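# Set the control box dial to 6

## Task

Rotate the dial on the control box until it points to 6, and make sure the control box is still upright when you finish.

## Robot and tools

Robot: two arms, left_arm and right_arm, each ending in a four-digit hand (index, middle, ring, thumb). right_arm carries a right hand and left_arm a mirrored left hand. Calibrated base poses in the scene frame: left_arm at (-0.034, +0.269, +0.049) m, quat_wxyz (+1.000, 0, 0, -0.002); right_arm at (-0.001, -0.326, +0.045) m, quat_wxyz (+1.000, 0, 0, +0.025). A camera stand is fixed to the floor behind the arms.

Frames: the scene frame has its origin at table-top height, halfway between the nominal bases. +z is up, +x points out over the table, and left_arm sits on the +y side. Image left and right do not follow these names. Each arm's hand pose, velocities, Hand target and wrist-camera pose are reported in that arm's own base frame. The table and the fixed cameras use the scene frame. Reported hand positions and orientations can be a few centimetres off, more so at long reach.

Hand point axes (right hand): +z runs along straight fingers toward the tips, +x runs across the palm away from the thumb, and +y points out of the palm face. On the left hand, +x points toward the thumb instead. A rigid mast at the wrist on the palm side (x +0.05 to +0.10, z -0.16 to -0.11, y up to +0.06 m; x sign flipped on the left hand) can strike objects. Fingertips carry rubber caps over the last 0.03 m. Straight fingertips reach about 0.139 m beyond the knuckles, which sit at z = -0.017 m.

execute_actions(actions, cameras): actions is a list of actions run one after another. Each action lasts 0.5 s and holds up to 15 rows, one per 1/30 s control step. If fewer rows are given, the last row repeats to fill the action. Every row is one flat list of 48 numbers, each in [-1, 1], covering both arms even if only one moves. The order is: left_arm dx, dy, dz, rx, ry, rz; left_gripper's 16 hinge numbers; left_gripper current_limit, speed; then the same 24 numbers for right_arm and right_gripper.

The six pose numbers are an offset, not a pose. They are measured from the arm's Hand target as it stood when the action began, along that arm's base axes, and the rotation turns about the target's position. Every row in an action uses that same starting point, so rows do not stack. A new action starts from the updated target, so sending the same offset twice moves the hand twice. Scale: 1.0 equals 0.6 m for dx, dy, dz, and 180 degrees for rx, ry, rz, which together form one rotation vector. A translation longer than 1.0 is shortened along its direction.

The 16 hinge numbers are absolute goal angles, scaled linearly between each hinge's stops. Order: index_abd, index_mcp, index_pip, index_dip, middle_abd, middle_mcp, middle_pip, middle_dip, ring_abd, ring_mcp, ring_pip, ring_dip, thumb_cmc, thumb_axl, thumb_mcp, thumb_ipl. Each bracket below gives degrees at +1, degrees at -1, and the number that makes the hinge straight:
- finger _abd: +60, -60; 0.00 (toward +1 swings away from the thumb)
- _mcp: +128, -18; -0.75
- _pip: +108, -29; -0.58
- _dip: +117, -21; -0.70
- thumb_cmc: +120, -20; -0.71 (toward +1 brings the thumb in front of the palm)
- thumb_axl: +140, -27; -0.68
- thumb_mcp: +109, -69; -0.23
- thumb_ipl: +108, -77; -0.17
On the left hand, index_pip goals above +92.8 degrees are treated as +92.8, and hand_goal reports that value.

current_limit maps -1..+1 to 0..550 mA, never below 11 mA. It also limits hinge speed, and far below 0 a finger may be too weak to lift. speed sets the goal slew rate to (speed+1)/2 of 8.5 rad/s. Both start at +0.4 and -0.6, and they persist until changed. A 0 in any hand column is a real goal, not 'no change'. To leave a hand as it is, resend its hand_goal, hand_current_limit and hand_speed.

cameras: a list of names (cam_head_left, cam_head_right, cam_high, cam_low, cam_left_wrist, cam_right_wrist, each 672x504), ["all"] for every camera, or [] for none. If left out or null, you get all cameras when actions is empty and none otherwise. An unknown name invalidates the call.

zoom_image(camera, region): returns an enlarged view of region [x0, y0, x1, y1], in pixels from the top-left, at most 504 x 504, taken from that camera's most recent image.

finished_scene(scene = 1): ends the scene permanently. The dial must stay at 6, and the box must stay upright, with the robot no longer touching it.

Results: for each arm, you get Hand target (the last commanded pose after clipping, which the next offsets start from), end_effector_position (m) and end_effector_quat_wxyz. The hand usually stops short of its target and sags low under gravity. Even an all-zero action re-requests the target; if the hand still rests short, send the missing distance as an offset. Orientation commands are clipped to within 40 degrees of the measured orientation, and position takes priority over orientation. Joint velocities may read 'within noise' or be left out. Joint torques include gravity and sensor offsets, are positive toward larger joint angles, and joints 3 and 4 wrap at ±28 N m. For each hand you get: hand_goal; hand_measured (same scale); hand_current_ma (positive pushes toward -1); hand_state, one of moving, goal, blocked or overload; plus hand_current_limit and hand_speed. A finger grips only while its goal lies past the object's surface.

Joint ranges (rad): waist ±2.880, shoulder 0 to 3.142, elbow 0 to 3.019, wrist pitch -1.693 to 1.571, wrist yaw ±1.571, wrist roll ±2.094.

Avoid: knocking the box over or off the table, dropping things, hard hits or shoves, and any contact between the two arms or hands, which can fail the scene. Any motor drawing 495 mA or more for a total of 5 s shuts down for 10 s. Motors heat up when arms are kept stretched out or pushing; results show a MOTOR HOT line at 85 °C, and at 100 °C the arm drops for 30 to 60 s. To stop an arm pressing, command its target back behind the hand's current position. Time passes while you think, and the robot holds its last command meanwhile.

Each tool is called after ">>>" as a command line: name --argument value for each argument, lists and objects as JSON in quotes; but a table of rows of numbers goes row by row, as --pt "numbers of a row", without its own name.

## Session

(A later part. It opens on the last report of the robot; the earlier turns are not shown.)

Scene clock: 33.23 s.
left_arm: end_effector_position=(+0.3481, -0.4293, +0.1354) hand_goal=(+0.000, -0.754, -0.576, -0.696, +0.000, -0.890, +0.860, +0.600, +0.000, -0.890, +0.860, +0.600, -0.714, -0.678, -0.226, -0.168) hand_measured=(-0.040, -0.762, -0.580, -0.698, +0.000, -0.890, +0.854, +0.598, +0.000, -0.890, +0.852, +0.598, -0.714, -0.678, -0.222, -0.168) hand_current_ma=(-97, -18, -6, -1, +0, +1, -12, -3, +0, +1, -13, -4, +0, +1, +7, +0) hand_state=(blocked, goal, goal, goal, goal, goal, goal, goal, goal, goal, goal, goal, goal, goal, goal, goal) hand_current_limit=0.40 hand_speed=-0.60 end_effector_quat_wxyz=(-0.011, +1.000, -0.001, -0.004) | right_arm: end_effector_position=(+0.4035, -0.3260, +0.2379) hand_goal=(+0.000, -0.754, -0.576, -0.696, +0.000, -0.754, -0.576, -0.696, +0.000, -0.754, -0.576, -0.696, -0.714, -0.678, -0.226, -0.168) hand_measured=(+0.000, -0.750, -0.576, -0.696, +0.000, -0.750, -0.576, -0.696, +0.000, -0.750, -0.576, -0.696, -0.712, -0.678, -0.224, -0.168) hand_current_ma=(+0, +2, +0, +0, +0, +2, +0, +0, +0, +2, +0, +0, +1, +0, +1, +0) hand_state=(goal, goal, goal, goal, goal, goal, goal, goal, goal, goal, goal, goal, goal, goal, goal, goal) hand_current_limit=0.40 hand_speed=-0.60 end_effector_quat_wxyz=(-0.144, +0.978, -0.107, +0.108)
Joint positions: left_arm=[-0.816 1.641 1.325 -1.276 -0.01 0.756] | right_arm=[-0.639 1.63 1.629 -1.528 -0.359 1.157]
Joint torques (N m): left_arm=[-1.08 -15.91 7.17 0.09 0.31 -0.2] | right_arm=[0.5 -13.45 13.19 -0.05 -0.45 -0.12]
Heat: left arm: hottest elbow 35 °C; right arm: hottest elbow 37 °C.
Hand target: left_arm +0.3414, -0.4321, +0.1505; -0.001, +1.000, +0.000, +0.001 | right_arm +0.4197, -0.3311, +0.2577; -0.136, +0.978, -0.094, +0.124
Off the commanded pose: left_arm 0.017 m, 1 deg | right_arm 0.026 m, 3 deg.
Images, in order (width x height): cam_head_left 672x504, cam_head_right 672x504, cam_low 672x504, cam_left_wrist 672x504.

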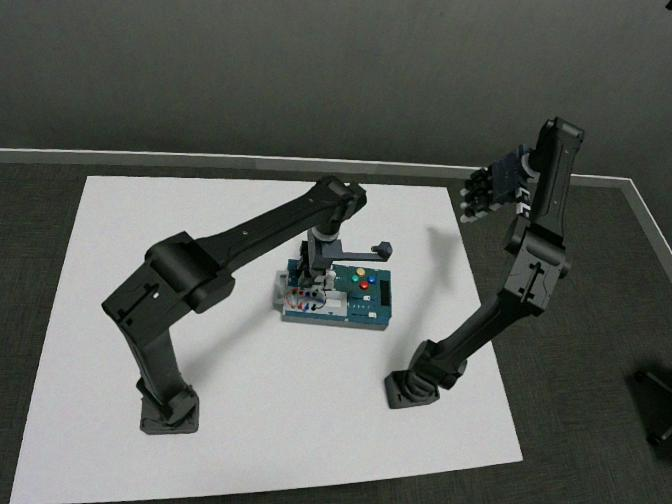

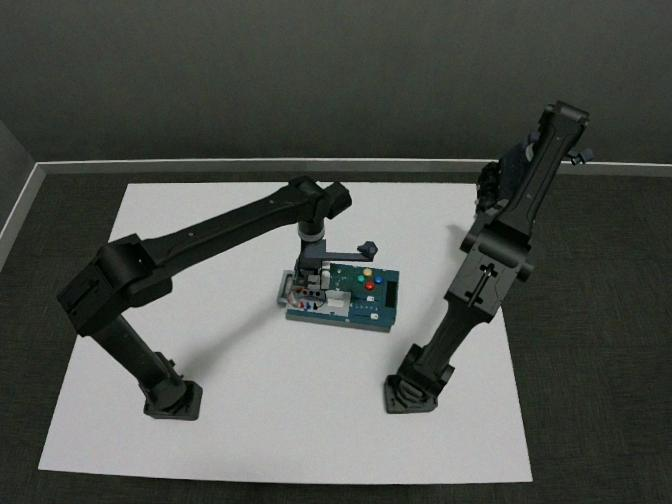

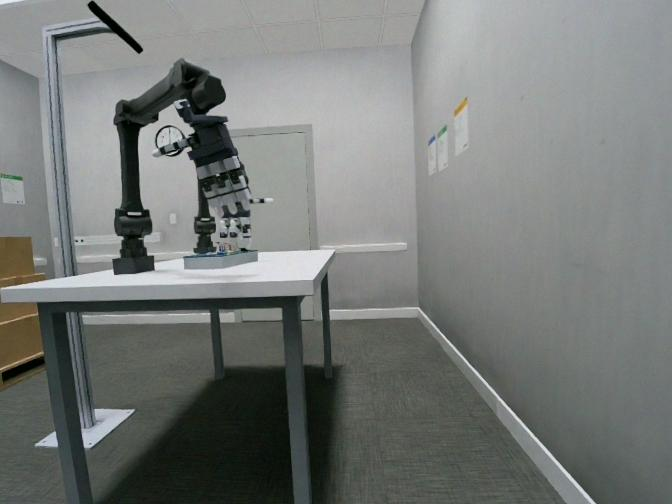

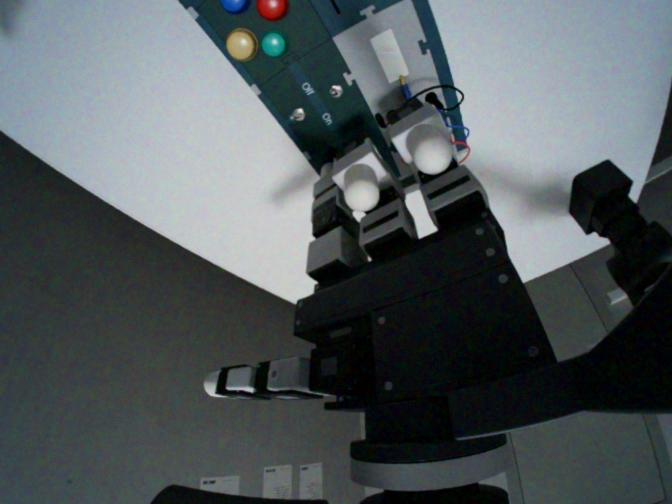

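>>> execute_actions --actions '[[[0.035,0.0,0.05,0,0,0, 0,-0.754,-0.576,-0.696, 0,-0.89,0.86,0.6, 0,-0.89,0.86,0.6, -0.714,-0.678,-0.226,-0.168, 0.4,-0.6, 0,0,0,0,0,0, 0,-0.754,-0.576,-0.696, 0,-0.754,-0.576,-0.696, 0,-0.754,-0.576,-0.696, -0.714,-0.678,-0.226,-0.168, 0.4,-0.6]],[[0.0,0.1,0.12,0,0,0, 0,-0.754,-0.576,-0.696, 0,-0.89,0.86,0.6, 0,-0.89,0.86,0.6, -0.714,-0.678,-0.226,-0.168, 0.4,-0.6, 0,0,0,0,0,0, 0,-0.754,-0.576,-0.696, 0,-0.754,-0.576,-0.696, 0,-0.754,-0.576,-0.696, -0.714,-0.678,-0.226,-0.168, 0.4,-0.6]],[[0.0,0.1,0.03,0,0,0, 0,-0.652,-0.576,-0.696, 0,-0.855,-0.576,-0.696, 0,-0.89,0.86,0.6, -0.714,-0.678,-0.226,-0.168, 0.4,-0.6, 0,0,0,0,0,0, 0,-0.754,-0.576,-0.696, 0,-0.754,-0.576,-0.696, 0,-0.754,-0.576,-0.696, -0.714,-0.678,-0.226,-0.168, 0.4,-0.6]]]' --cameras '["all"]'

>>> zoom_image --camera "cam_high" --region '[290, 310, 470, 460]'

>>> zoom_image --camera "cam_head_left" --region '[260, 240, 400, 340]'

>>> zoom_image --camera "cam_left_wrist" --region '[250, 0, 500, 250]'

Scene clock: 38.47 s.
left_arm: end_effector_position=(+0.3669, -0.3117, +0.2645) hand_goal=(+0.000, -0.652, -0.576, -0.696, +0.000, -0.856, -0.576, -0.696, +0.000, -0.890, +0.860, +0.600, -0.714, -0.678, -0.226, -0.168) hand_measured=(-0.002, -0.654, -0.574, -0.694, +0.000, -0.856, -0.572, -0.694, +0.000, -0.888, +0.852, +0.598, -0.714, -0.678, -0.222, -0.168) hand_current_ma=(-3, -1, +3, +1, +0, +0, +7, +4, +0, +1, -13, -4, +1, +1, +8, +0) hand_state=(goal, goal, goal, goal, goal, goal, goal, goal, goal, goal, goal, goal, goal, goal, goal, goal) hand_current_limit=0.40 hand_speed=-0.60 end_effector_quat_wxyz=(-0.004, +1.000, +0.009, -0.001) | right_arm: end_effector_position=(+0.4035, -0.3260, +0.2379) hand_goal=(+0.000, -0.754, -0.576, -0.696, +0.000, -0.754, -0.576, -0.696, +0.000, -0.754, -0.576, -0.696, -0.714, -0.678, -0.226, -0.168) hand_measured=(+0.000, -0.750, -0.576, -0.696, +0.000, -0.750, -0.576, -0.696, +0.000, -0.750, -0.576, -0.696, -0.712, -0.678, -0.224, -0.168) hand_current_ma=(+0, +2, +0, +0, +0, +2, +0, +0, +0, +2, +0, +0, +1, +0, +1, +0) hand_state=(goal, goal, goal, goal, goal, goal, goal, goal, goal, goal, goal, goal, goal, goal, goal, goal) hand_current_limit=0.40 hand_speed=-0.60 end_effector_quat_wxyz=(-0.144, +0.978, -0.107, +0.108)
Joint positions: left_arm=[-0.587 1.416 1.41 -1.57 -0.005 0.966] | right_arm=[-0.639 1.63 1.629 -1.528 -0.359 1.157]
Joint torques (N m): left_arm=[-0.38 -11.34 7.9 0.12 0.11 0.12] | right_arm=[0.5 -13.63 13.19 -0.06 -0.44 -0.12]
Heat: left arm: hottest elbow 36 °C; right arm: hottest elbow 38 °C.
Hand target: left_arm +0.3624, -0.3122, +0.2707; -0.001, +1.000, +0.000, +0.001 | right_arm +0.4197, -0.3311, +0.2577; -0.136, +0.978, -0.094, +0.124
Off the commanded pose: left_arm 0.007 m, 1 deg | right_arm 0.026 m, 3 deg.

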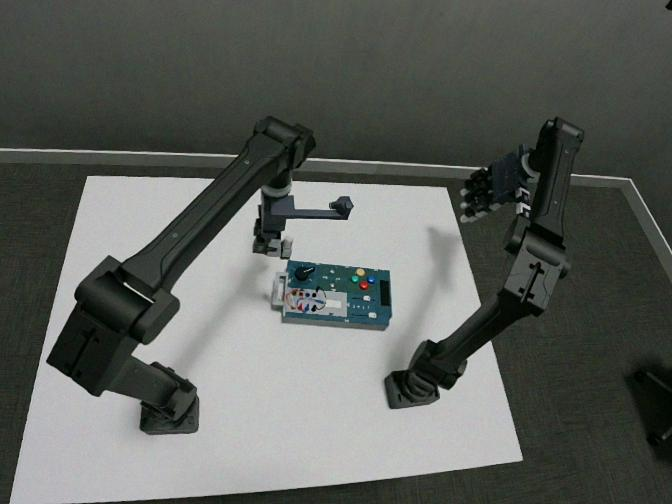

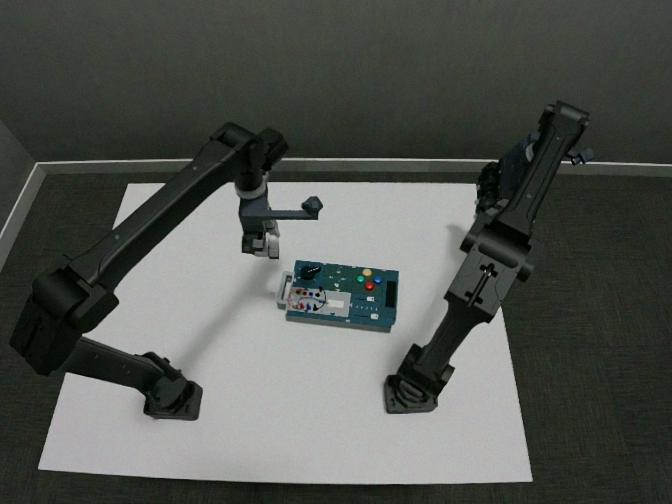

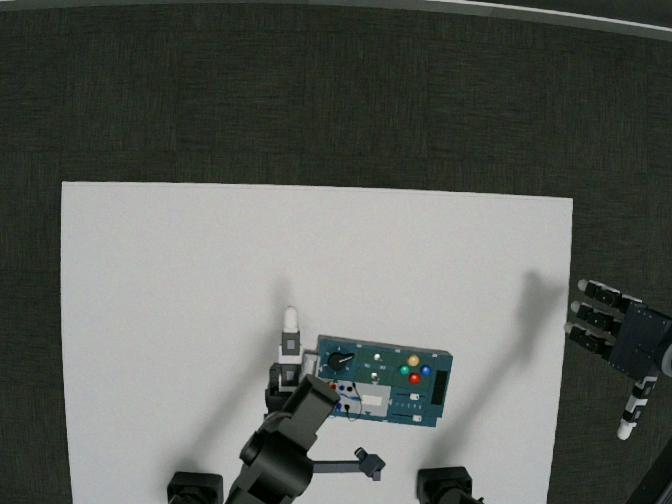

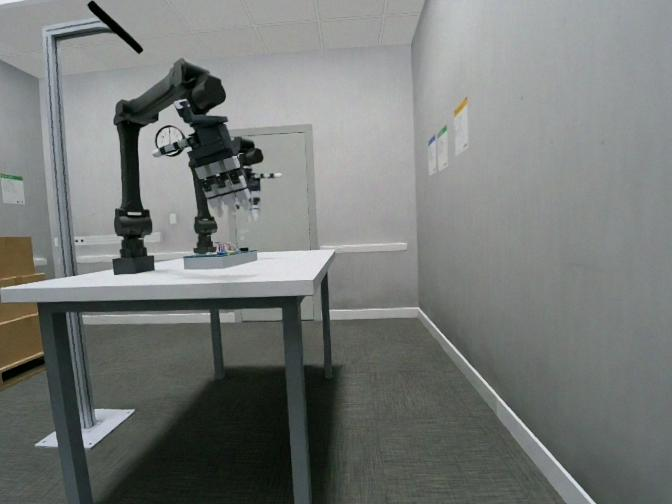

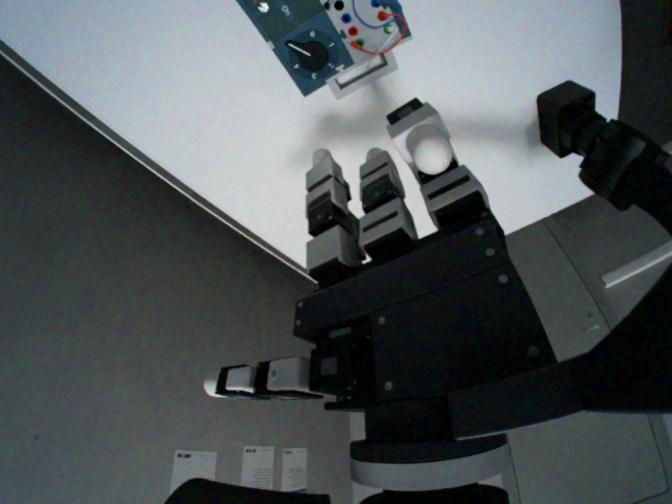

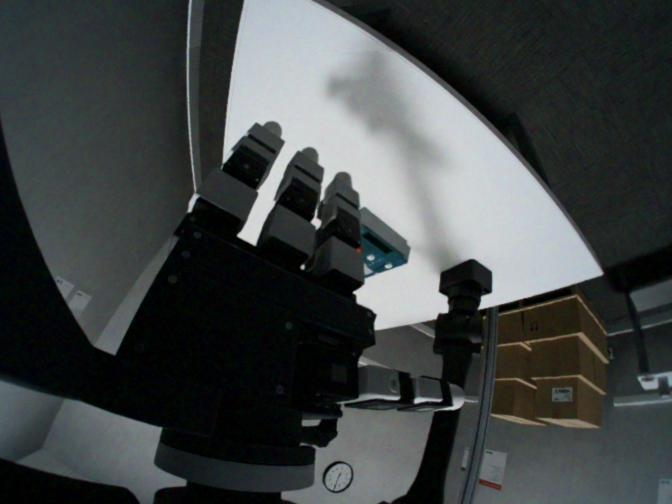

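Scaled by 2.800 from the camera's 672x504 image, which has a finer 960x720 frame.

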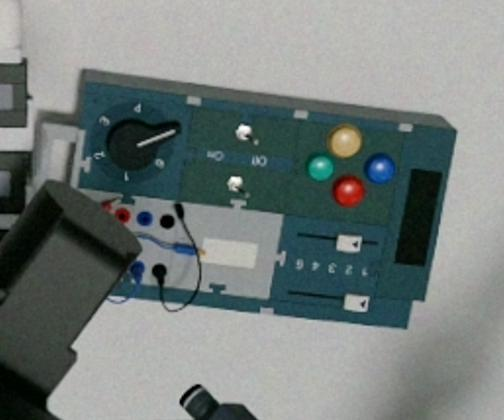

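Scaled by 3.600 from the camera's 672x504 image, which has a finer 960x720 frame.

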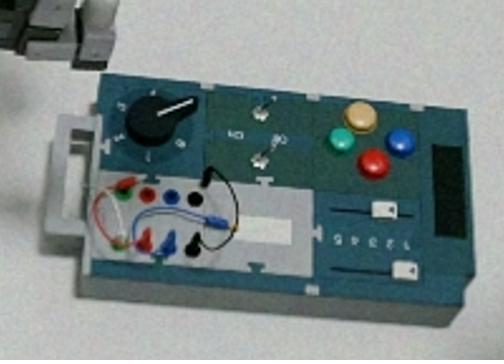

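Scaled by 2.016 from the camera's 672x504 image, which has a finer 960x720 frame.

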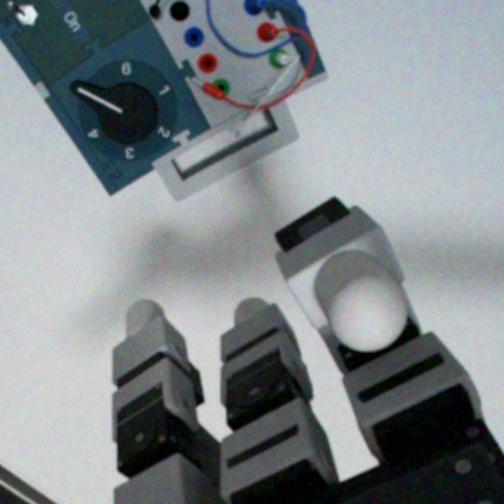

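>>> execute_actions --actions '[[[0.03,-0.07,-0.05,0,0,0.061, -0.133,-0.652,-0.576,-0.696, 0.133,-0.855,-0.576,-0.696, 0,-0.89,0.86,0.6, -0.714,-0.678,-0.226,-0.168, 0.4,-0.6, 0,0,0,0,0,0, 0,-0.754,-0.576,-0.696, 0,-0.754,-0.576,-0.696, 0,-0.754,-0.576,-0.696, -0.714,-0.678,-0.226,-0.168, 0.4,-0.6]],[[0.033,-0.068,-0.06,0,0,0.061, -0.133,-0.652,-0.576,-0.696, 0.133,-0.855,-0.576,-0.696, 0,-0.89,0.86,0.6, -0.714,-0.678,-0.226,-0.168, 0.4,-0.6, 0,0,0,0,0,0, 0,-0.754,-0.576,-0.696, 0,-0.754,-0.576,-0.696, 0,-0.754,-0.576,-0.696, -0.714,-0.678,-0.226,-0.168, 0.4,-0.6]]]' --cameras '["cam_left_wrist", "cam_low", "cam_high"]'

>>> zoom_image --camera "cam_left_wrist" --region '[260, 50, 460, 250]'

>>> zoom_image --camera "cam_low" --region '[215, 205, 285, 275]'

Scene clock: 40.87 s.
left_arm: end_effector_position=(+0.3884, -0.3874, +0.1871) hand_goal=(-0.134, -0.652, -0.576, -0.696, +0.132, -0.856, -0.576, -0.696, +0.000, -0.890, +0.860, +0.600, -0.714, -0.678, -0.226, -0.168) hand_measured=(-0.130, -0.652, -0.574, -0.694, +0.128, -0.854, -0.572, -0.694, +0.000, -0.890, +0.852, +0.598, -0.714, -0.678, -0.222, -0.168) hand_current_ma=(+4, -1, +3, +1, -4, +2, +5, +4, +0, +1, -13, -4, +1, +1, +8, +0) hand_state=(goal, goal, goal, goal, goal, goal, goal, goal, goal, goal, goal, goal, goal, goal, goal, goal) hand_current_limit=0.40 hand_speed=-0.60 end_effector_quat_wxyz=(-0.018, +0.983, +0.182, -0.014) | right_arm: end_effector_position=(+0.4035, -0.3260, +0.2379) hand_goal=(+0.000, -0.754, -0.576, -0.696, +0.000, -0.754, -0.576, -0.696, +0.000, -0.754, -0.576, -0.696, -0.714, -0.678, -0.226, -0.168) hand_measured=(+0.000, -0.750, -0.576, -0.696, +0.000, -0.750, -0.576, -0.696, +0.000, -0.750, -0.576, -0.696, -0.712, -0.678, -0.224, -0.168) hand_current_ma=(+0, +2, +0, +0, +0, +2, +0, +0, +0, +2, +0, +0, +1, +0, +1, +0) hand_state=(goal, goal, goal, goal, goal, goal, goal, goal, goal, goal, goal, goal, goal, goal, goal, goal) hand_current_limit=0.40 hand_speed=-0.60 end_effector_quat_wxyz=(-0.144, +0.978, -0.107, +0.108)
Joint positions: left_arm=[-0.752 1.592 1.41 -1.435 0.001 0.452] | right_arm=[-0.639 1.63 1.629 -1.528 -0.359 1.157]
Joint torques (N m): left_arm=[-0.09 -13.16 9.89 0.7 -0.15 -0.2] | right_arm=[0.5 -13.63 13.22 -0.03 -0.44 -0.11]
Heat: left arm: hottest elbow 36 °C; right arm: hottest elbow 38 °C.
Hand target: left_arm +0.4003, -0.3949, +0.2046; -0.001, +0.982, +0.191, +0.001 | right_arm +0.4197, -0.3311, +0.2577; -0.136, +0.978, -0.094, +0.124
Off the commanded pose: left_arm 0.022 m, 3 deg | right_arm 0.026 m, 3 deg.
Images, in order (width x height): cam_high 672x504, cam_low 672x504, cam_left_wrist 672x504.

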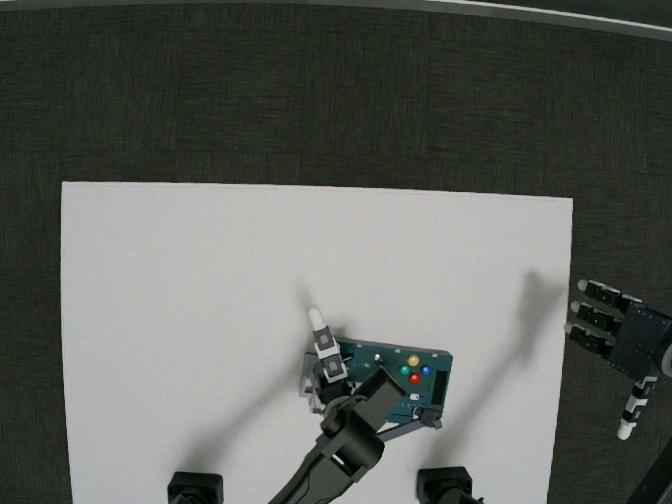

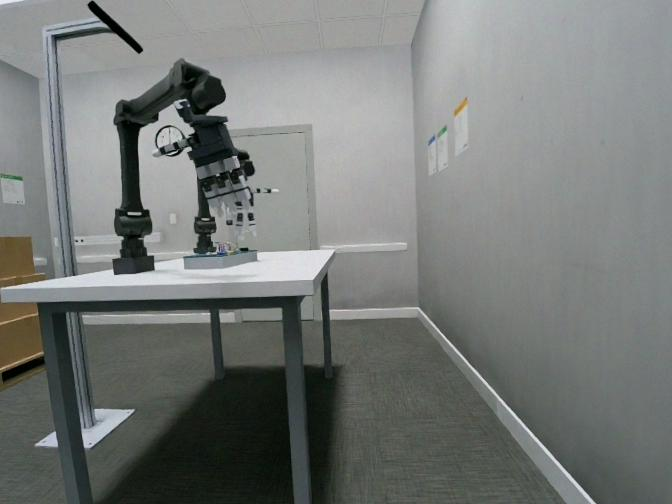

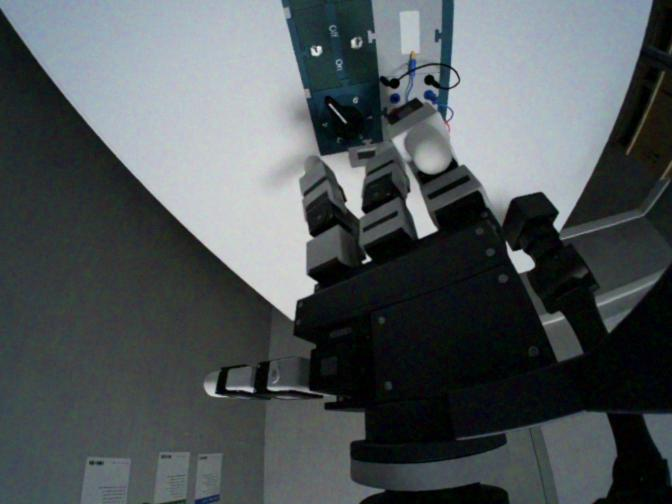

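Scaled by 2.520 from the camera's 672x504 image, which has a finer 960x720 frame.

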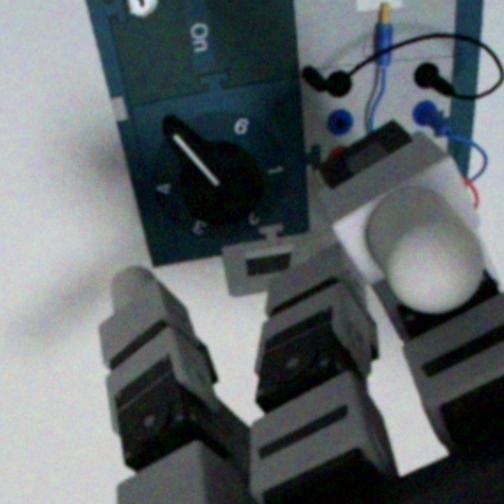

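Scaled by 7.200 from the camera's 672x504 image, which has a finer 960x720 frame.

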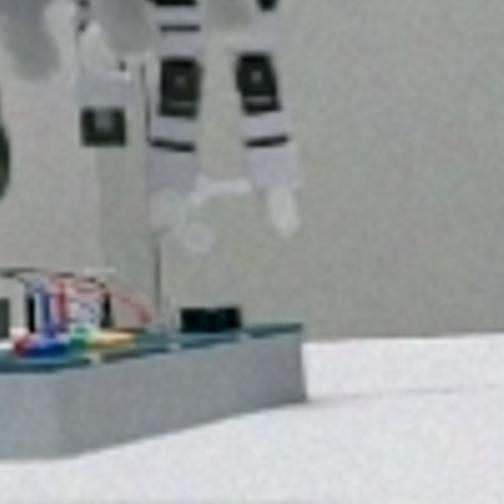

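>>> execute_actions --actions '[[[-0.0188,-0.01,-0.075,0,0,0, -0.133,-0.652,-0.576,-0.696, 0.133,-0.855,-0.576,-0.696, 0,-0.89,0.86,0.6, -0.714,-0.678,-0.226,-0.168, 0.4,-0.6, 0,0,0,0,0,0, 0,-0.754,-0.576,-0.696, 0,-0.754,-0.576,-0.696, 0,-0.754,-0.576,-0.696, -0.714,-0.678,-0.226,-0.168, 0.4,-0.6]]]' --cameras '["cam_left_wrist", "cam_low"]'

>>> zoom_image --camera "cam_left_wrist" --region '[260, 50, 460, 250]'

>>> zoom_image --camera "cam_low" --region '[215, 205, 285, 275]'

Scene clock: 42.33 s.
left_arm: end_effector_position=(+0.3870, -0.3969, +0.1620) hand_goal=(-0.134, -0.652, -0.576, -0.696, +0.132, -0.856, -0.576, -0.696, +0.000, -0.890, +0.860, +0.600, -0.714, -0.678, -0.226, -0.168) hand_measured=(-0.130, -0.652, -0.574, -0.694, +0.128, -0.854, -0.572, -0.694, +0.000, -0.890, +0.852, +0.598, -0.714, -0.678, -0.222, -0.168) hand_current_ma=(+4, -1, +3, +1, -4, +2, +5, +4, +0, +1, -13, -4, +1, +1, +8, +0) hand_state=(goal, goal, goal, goal, goal, goal, goal, goal, goal, goal, goal, goal, goal, goal, goal, goal) hand_current_limit=0.40 hand_speed=-0.60 end_effector_quat_wxyz=(-0.003, +0.982, +0.186, -0.002) | right_arm: end_effector_position=(+0.4035, -0.3260, +0.2379) hand_goal=(+0.000, -0.754, -0.576, -0.696, +0.000, -0.754, -0.576, -0.696, +0.000, -0.754, -0.576, -0.696, -0.714, -0.678, -0.226, -0.168) hand_measured=(+0.000, -0.750, -0.576, -0.696, +0.000, -0.750, -0.576, -0.696, +0.000, -0.750, -0.576, -0.696, -0.712, -0.678, -0.224, -0.168) hand_current_ma=(+0, +2, +0, +0, +0, +2, +0, +0, +0, +2, +0, +0, +1, +0, +1, +0) hand_state=(goal, goal, goal, goal, goal, goal, goal, goal, goal, goal, goal, goal, goal, goal, goal, goal) hand_current_limit=0.40 hand_speed=-0.60 end_effector_quat_wxyz=(-0.144, +0.978, -0.107, +0.108)
Joint positions: left_arm=[-0.771 1.597 1.339 -1.32 0.001 0.425] | right_arm=[-0.639 1.63 1.629 -1.528 -0.359 1.157]
Joint torques (N m): left_arm=[-0.44 -11.99 7.58 0.84 -0.18 -0.21] | right_arm=[0.32 -13.63 13.2 -0.06 -0.44 -0.12]
Heat: left arm: hottest elbow 37 °C; right arm: hottest elbow 38 °C.
Hand target: left_arm +0.3890, -0.4008, +0.1596; -0.001, +0.982, +0.191, +0.000 | right_arm +0.4197, -0.3311, +0.2577; -0.136, +0.978, -0.094, +0.124
Off the commanded pose: left_arm 0.005 m, 1 deg | right_arm 0.026 m, 3 deg.
Images, in order (width x height): cam_low 672x504, cam_left_wrist 672x504.

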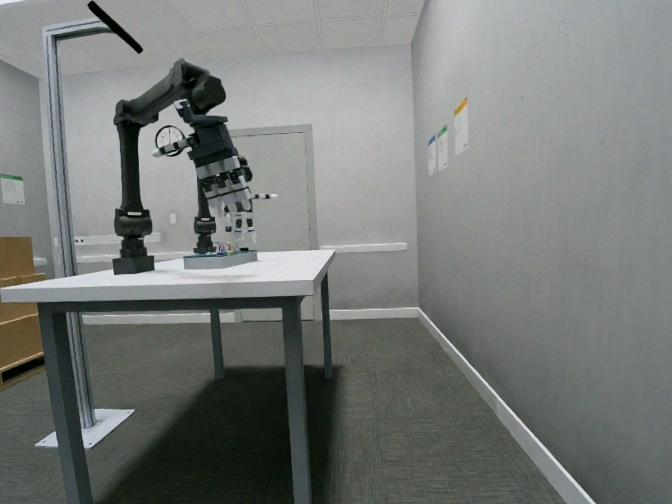

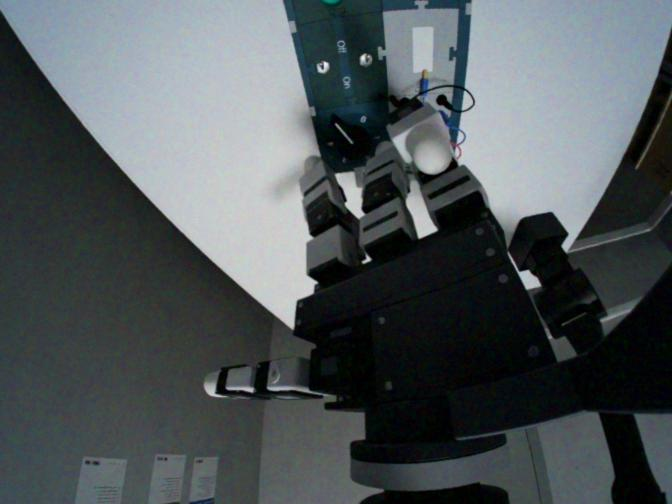

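Scaled by 2.520 from the camera's 672x504 image, which has a finer 960x720 frame.

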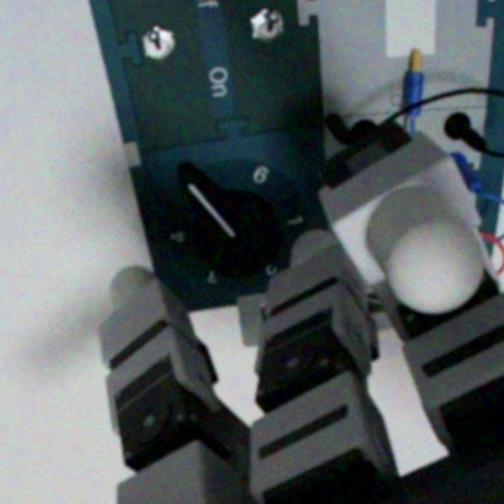

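Scaled by 7.200 from the camera's 672x504 image, which has a finer 960x720 frame.

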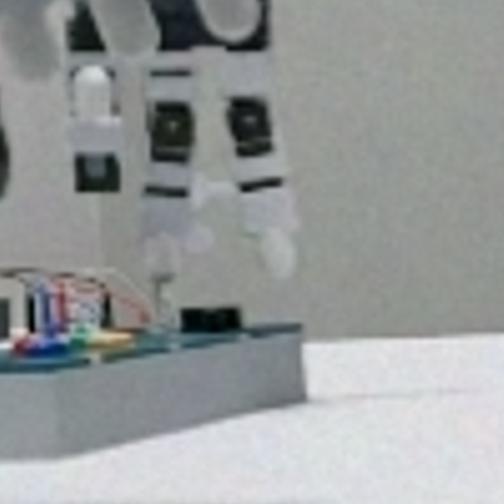

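>>> execute_actions --actions '[[[-0.0055,-0.0115,-0.0385,0,0,0, -0.133,-0.652,-0.576,-0.696, 0.133,-0.855,-0.576,-0.696, 0,-0.89,0.86,0.6, -0.714,-0.678,-0.226,-0.168, 0.4,-0.6, 0,0,0,0,0,0, 0,-0.754,-0.576,-0.696, 0,-0.754,-0.576,-0.696, 0,-0.754,-0.576,-0.696, -0.714,-0.678,-0.226,-0.168, 0.4,-0.6]]]' --cameras '["cam_left_wrist", "cam_low"]'

>>> zoom_image --camera "cam_left_wrist" --region '[260, 50, 460, 250]'

>>> zoom_image --camera "cam_low" --region '[215, 205, 285, 275]'

Scene clock: 43.60 s.
left_arm: end_effector_position=(+0.3842, -0.4034, +0.1384) hand_goal=(-0.134, -0.652, -0.576, -0.696, +0.132, -0.856, -0.576, -0.696, +0.000, -0.890, +0.860, +0.600, -0.714, -0.678, -0.226, -0.168) hand_measured=(-0.130, -0.652, -0.574, -0.694, +0.128, -0.854, -0.572, -0.694, +0.000, -0.890, +0.852, +0.598, -0.714, -0.678, -0.222, -0.168) hand_current_ma=(+4, -1, +3, +1, -4, +2, +5, +4, +0, +1, -13, -4, +1, +1, +8, +0) hand_state=(goal, goal, goal, goal, goal, goal, goal, goal, goal, goal, goal, goal, goal, goal, goal, goal) hand_current_limit=0.40 hand_speed=-0.60 end_effector_quat_wxyz=(-0.003, +0.982, +0.187, -0.002) | right_arm: end_effector_position=(+0.4035, -0.3260, +0.2379) hand_goal=(+0.000, -0.754, -0.576, -0.696, +0.000, -0.754, -0.576, -0.696, +0.000, -0.754, -0.576, -0.696, -0.714, -0.678, -0.226, -0.168) hand_measured=(+0.000, -0.750, -0.576, -0.696, +0.000, -0.750, -0.576, -0.696, +0.000, -0.750, -0.576, -0.696, -0.712, -0.678, -0.224, -0.168) hand_current_ma=(+0, +2, +0, +0, +0, +2, +0, +0, +0, +2, +0, +0, +1, +0, +1, +0) hand_state=(goal, goal, goal, goal, goal, goal, goal, goal, goal, goal, goal, goal, goal, goal, goal, goal) hand_current_limit=0.40 hand_speed=-0.60 end_effector_quat_wxyz=(-0.144, +0.978, -0.107, +0.108)
Joint positions: left_arm=[-0.786 1.621 1.305 -1.262 0 0.409] | right_arm=[-0.639 1.63 1.629 -1.528 -0.359 1.157]
Joint torques (N m): left_arm=[-0.73 -12.51 7.42 0.83 -0.15 -0.23] | right_arm=[0.62 -13.57 13.2 -0.06 -0.44 -0.12]
Heat: left arm: hottest elbow 37 °C; right arm: hottest elbow 38 °C.
Hand target: left_arm +0.3855, -0.4077, +0.1362; -0.002, +0.982, +0.191, +0.000 | right_arm +0.4197, -0.3311, +0.2577; -0.136, +0.978, -0.094, +0.124
Off the commanded pose: left_arm 0.005 m, 1 deg | right_arm 0.026 m, 3 deg.
Images, in order (width x height): cam_low 672x504, cam_left_wrist 672x504.

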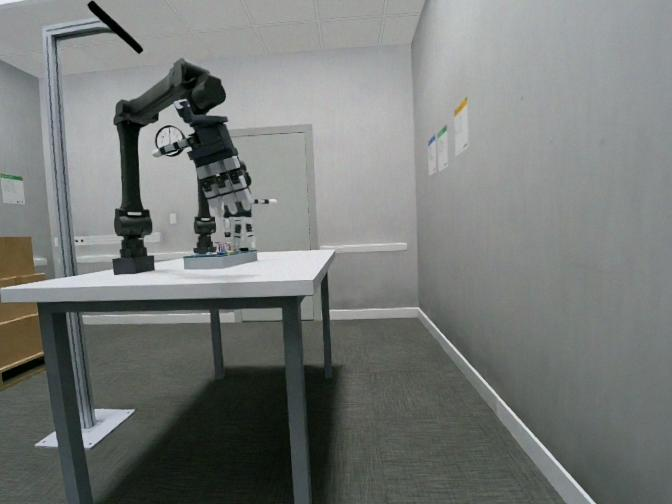

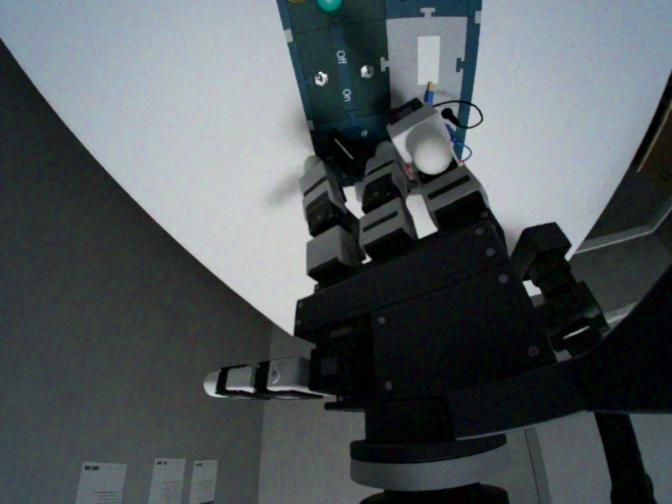

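Scaled by 2.520 from the camera's 672x504 image, which has a finer 960x720 frame.

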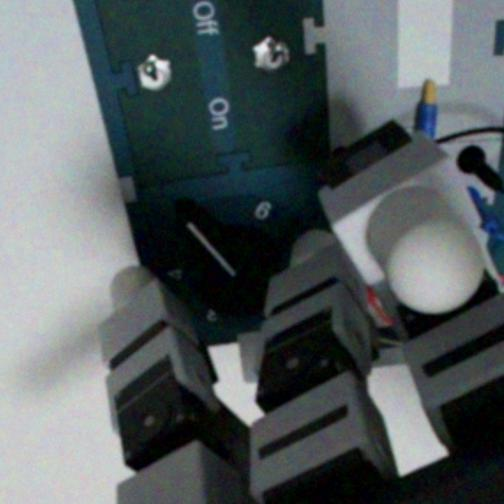

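Scaled by 7.200 from the camera's 672x504 image, which has a finer 960x720 frame.

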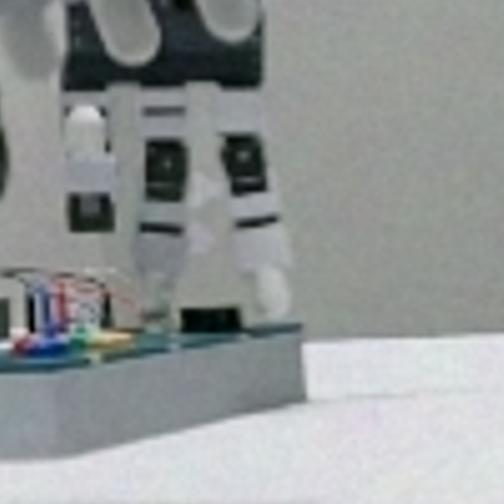

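>>> execute_actions --actions '[[[0,0,0,0,0,0, 0.0,-0.652,-0.576,-0.696, 0.0,-0.855,-0.576,-0.696, 0,-0.89,0.86,0.6, -0.714,-0.678,-0.226,-0.168, 0.7,-0.9, 0,0,0,0,0,0, 0,-0.754,-0.576,-0.696, 0,-0.754,-0.576,-0.696, 0,-0.754,-0.576,-0.696, -0.714,-0.678,-0.226,-0.168, 0.4,-0.6]],[[0,0,0,0,0,0, 0.1,-0.652,-0.576,-0.696, -0.1,-0.855,-0.576,-0.696, 0,-0.89,0.86,0.6, -0.714,-0.678,-0.226,-0.168, 0.7,-0.9, 0,0,0,0,0,0, 0,-0.754,-0.576,-0.696, 0,-0.754,-0.576,-0.696, 0,-0.754,-0.576,-0.696, -0.714,-0.678,-0.226,-0.168, 0.4,-0.6]]]' --cameras '["cam_left_wrist", "cam_low"]'

>>> zoom_image --camera "cam_left_wrist" --region '[260, 50, 460, 250]'

>>> zoom_image --camera "cam_low" --region '[215, 205, 285, 275]'

Scene clock: 45.33 s.
left_arm: end_effector_position=(+0.3817, -0.4059, +0.1385) hand_goal=(+0.100, -0.652, -0.576, -0.696, -0.100, -0.856, -0.576, -0.696, +0.000, -0.890, +0.860, +0.600, -0.714, -0.678, -0.226, -0.168) hand_measured=(+0.046, -0.646, -0.574, -0.694, +0.000, -0.860, -0.578, -0.696, +0.000, -0.890, +0.852, +0.598, -0.714, -0.678, -0.222, -0.168) hand_current_ma=(-139, +11, +3, +1, +309, -8, -4, -1, +0, +1, -13, -4, +1, +1, +8, +0) hand_state=(blocked, goal, goal, goal, blocked, goal, goal, goal, goal, goal, goal, goal, goal, goal, goal, goal) hand_current_limit=0.70 hand_speed=-0.90 end_effector_quat_wxyz=(-0.002, +0.982, +0.186, -0.004) | right_arm: end_effector_position=(+0.4035, -0.3260, +0.2379) hand_goal=(+0.000, -0.754, -0.576, -0.696, +0.000, -0.754, -0.576, -0.696, +0.000, -0.754, -0.576, -0.696, -0.714, -0.678, -0.226, -0.168) hand_measured=(+0.000, -0.750, -0.576, -0.696, +0.000, -0.750, -0.576, -0.696, +0.000, -0.750, -0.576, -0.696, -0.712, -0.678, -0.224, -0.168) hand_current_ma=(+0, +2, +0, +0, +0, +2, +0, +0, +0, +2, +0, +0, +1, +0, +1, +0) hand_state=(goal, goal, goal, goal, goal, goal, goal, goal, goal, goal, goal, goal, goal, goal, goal, goal) hand_current_limit=0.40 hand_speed=-0.60 end_effector_quat_wxyz=(-0.144, +0.978, -0.107, +0.108)
Joint positions: left_arm=[-0.791 1.621 1.305 -1.262 0.005 0.405] | right_arm=[-0.639 1.63 1.629 -1.528 -0.359 1.157]
Joint torques (N m): left_arm=[-0.21 -12.45 7.46 0.83 -0.35 -0.16] | right_arm=[0.62 -13.45 13.19 -0.03 -0.44 -0.12]
Heat: left arm: hottest elbow 36 °C; right arm: hottest elbow 39 °C.
Hand target: left_arm +0.3855, -0.4077, +0.1363; -0.001, +0.982, +0.191, +0.000 | right_arm +0.4197, -0.3311, +0.2577; -0.136, +0.978, -0.094, +0.124
Off the commanded pose: left_arm 0.005 m, 1 deg | right_arm 0.026 m, 3 deg.
Images, in order (width x height): cam_low 672x504, cam_left_wrist 672x504.

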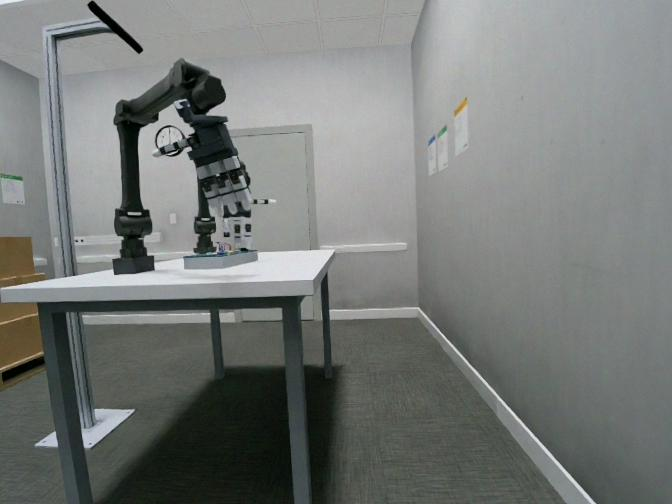

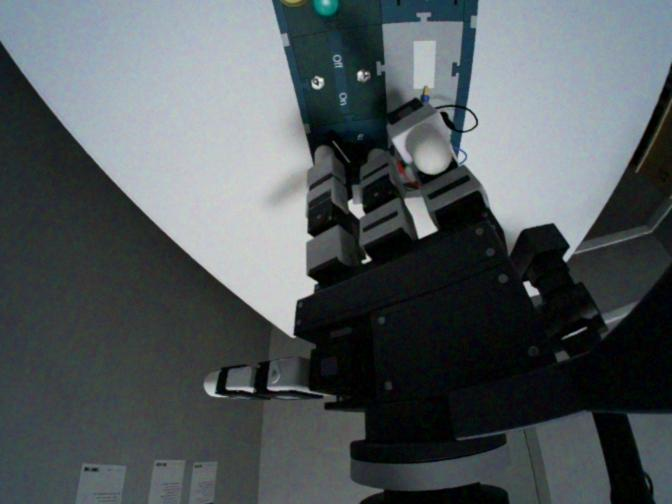

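Scaled by 2.520 from the camera's 672x504 image, which has a finer 960x720 frame.

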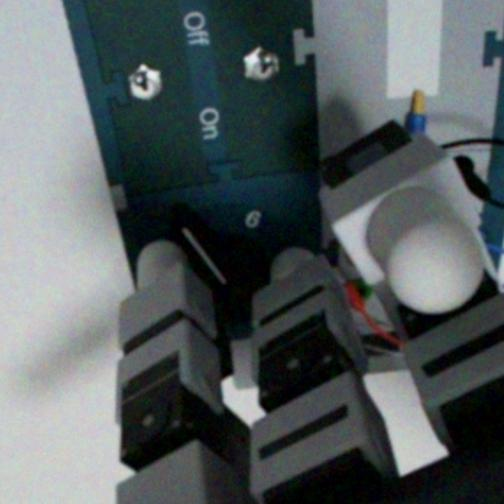

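Scaled by 7.200 from the camera's 672x504 image, which has a finer 960x720 frame.

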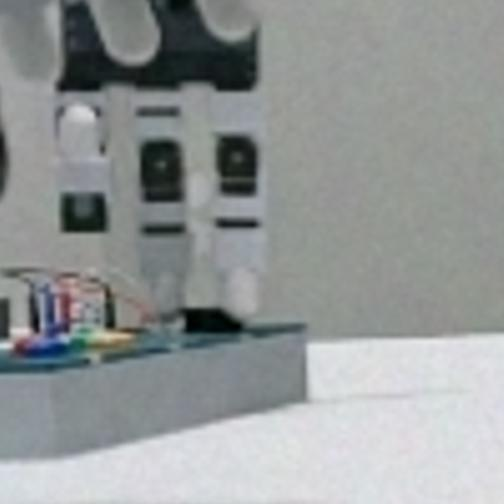

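>>> execute_actions --actions '[[[-0.0263,-0.0057,0,0,0,-0.0556, 0.2,-0.652,-0.576,-0.696, -0.15,-0.855,-0.576,-0.696, 0,-0.89,0.86,0.6, -0.714,-0.678,-0.226,-0.168, 0.75,-0.9, 0,0,0,0,0,0, 0,-0.754,-0.576,-0.696, 0,-0.754,-0.576,-0.696, 0,-0.754,-0.576,-0.696, -0.714,-0.678,-0.226,-0.168, 0.4,-0.6]],[[-0.027,-0.001,0,0,0,-0.0556, 0.2,-0.652,-0.576,-0.696, -0.15,-0.855,-0.576,-0.696, 0,-0.89,0.86,0.6, -0.714,-0.678,-0.226,-0.168, 0.75,-0.9, 0,0,0,0,0,0, 0,-0.754,-0.576,-0.696, 0,-0.754,-0.576,-0.696, 0,-0.754,-0.576,-0.696, -0.714,-0.678,-0.226,-0.168, 0.4,-0.6]]]' --cameras '["cam_left_wrist", "cam_low", "cam_head_left"]'

>>> zoom_image --camera "cam_left_wrist" --region '[260, 50, 460, 250]'

>>> zoom_image --camera "cam_low" --region '[215, 205, 285, 275]'

>>> zoom_image --camera "cam_head_left" --region '[260, 240, 400, 340]'

Scene clock: 62.83 s.
left_arm: end_effector_position=(+0.3507, -0.4115, +0.1289) hand_goal=(+0.200, -0.652, -0.576, -0.696, -0.150, -0.856, -0.576, -0.696, +0.000, -0.890, +0.860, +0.600, -0.714, -0.678, -0.226, -0.168) hand_measured=(+0.180, -0.622, -0.562, -0.690, -0.104, -0.898, -0.606, -0.708, +0.000, -0.890, +0.852, +0.598, -0.714, -0.678, -0.222, -0.168) hand_current_ma=(-38, +85, +28, +9, +113, -134, -78, -26, +0, +1, -13, -4, +1, +1, +8, +0) hand_state=(goal, blocked, goal, goal, blocked, blocked, blocked, goal, goal, goal, goal, goal, goal, goal, goal, goal) hand_current_limit=0.75 hand_speed=-0.90 end_effector_quat_wxyz=(-0.011, +1.000, +0.027, -0.009) | right_arm: end_effector_position=(+0.4035, -0.3260, +0.2379) hand_goal=(+0.000, -0.754, -0.576, -0.696, +0.000, -0.754, -0.576, -0.696, +0.000, -0.754, -0.576, -0.696, -0.714, -0.678, -0.226, -0.168) hand_measured=(+0.000, -0.750, -0.576, -0.696, +0.000, -0.750, -0.576, -0.696, +0.000, -0.750, -0.576, -0.696, -0.712, -0.678, -0.224, -0.168) hand_current_ma=(+0, +2, +0, +0, +0, +2, +0, +0, +0, +2, +0, +0, +1, +0, +1, +0) hand_state=(goal, goal, goal, goal, goal, goal, goal, goal, goal, goal, goal, goal, goal, goal, goal, goal) hand_current_limit=0.40 hand_speed=-0.60 end_effector_quat_wxyz=(-0.144, +0.978, -0.107, +0.108)
Joint positions: left_arm=[-0.791 1.618 1.279 -1.26 -0.001 0.726] | right_arm=[-0.639 1.63 1.629 -1.528 -0.359 1.157]
Joint torques (N m): left_arm=[0.32 -14.1 6.93 0.96 -0.13 0.21] | right_arm=[0.62 -13.57 13.2 -0.05 -0.44 -0.12]
Heat: left arm: hottest elbow 36 °C; right arm: hottest elbow 40 °C.
Hand target: left_arm +0.3535, -0.4118, +0.1364; -0.001, +1.000, +0.017, +0.001 | right_arm +0.4197, -0.3311, +0.2577; -0.136, +0.978, -0.094, +0.124
Off the commanded pose: left_arm 0.008 m, 2 deg | right_arm 0.026 m, 3 deg.
Images, in order (width x height): cam_head_left 672x504, cam_low 672x504, cam_left_wrist 672x504.

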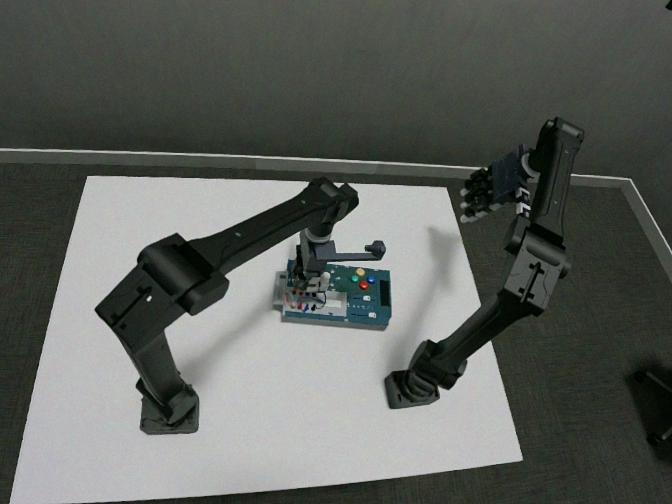

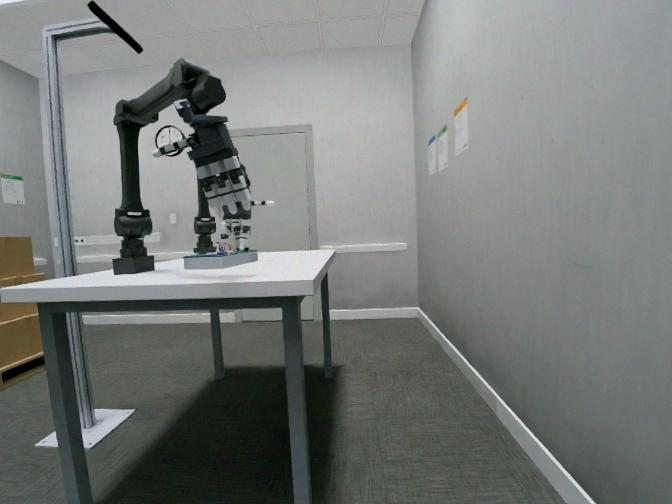

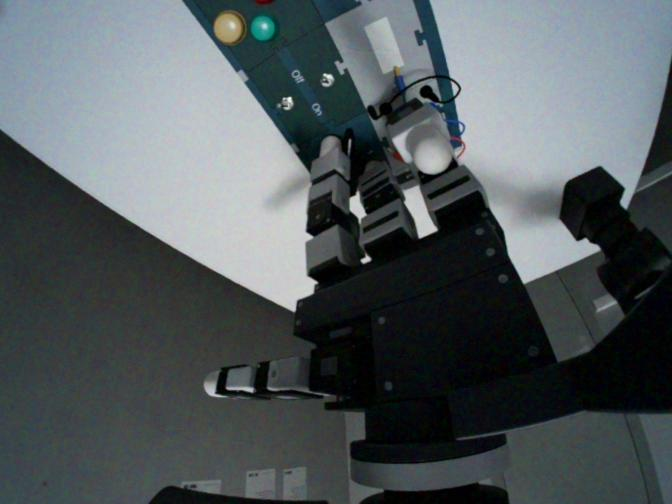

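Scaled by 2.520 from the camera's 672x504 image, which has a finer 960x720 frame.

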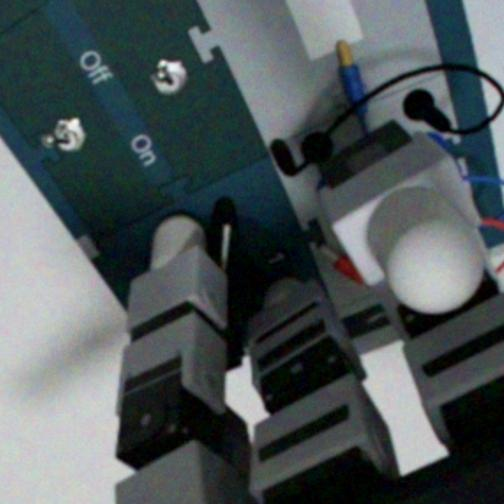

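Scaled by 7.200 from the camera's 672x504 image, which has a finer 960x720 frame.

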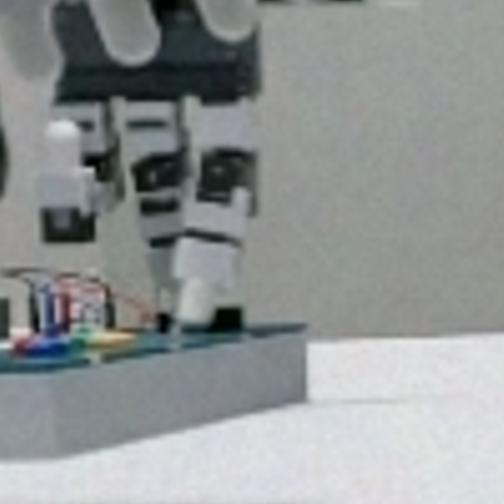

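Scaled by 3.600 from the camera's 672x504 image, which has a finer 960x720 frame.

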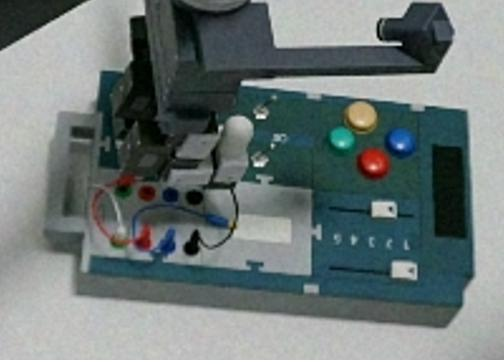

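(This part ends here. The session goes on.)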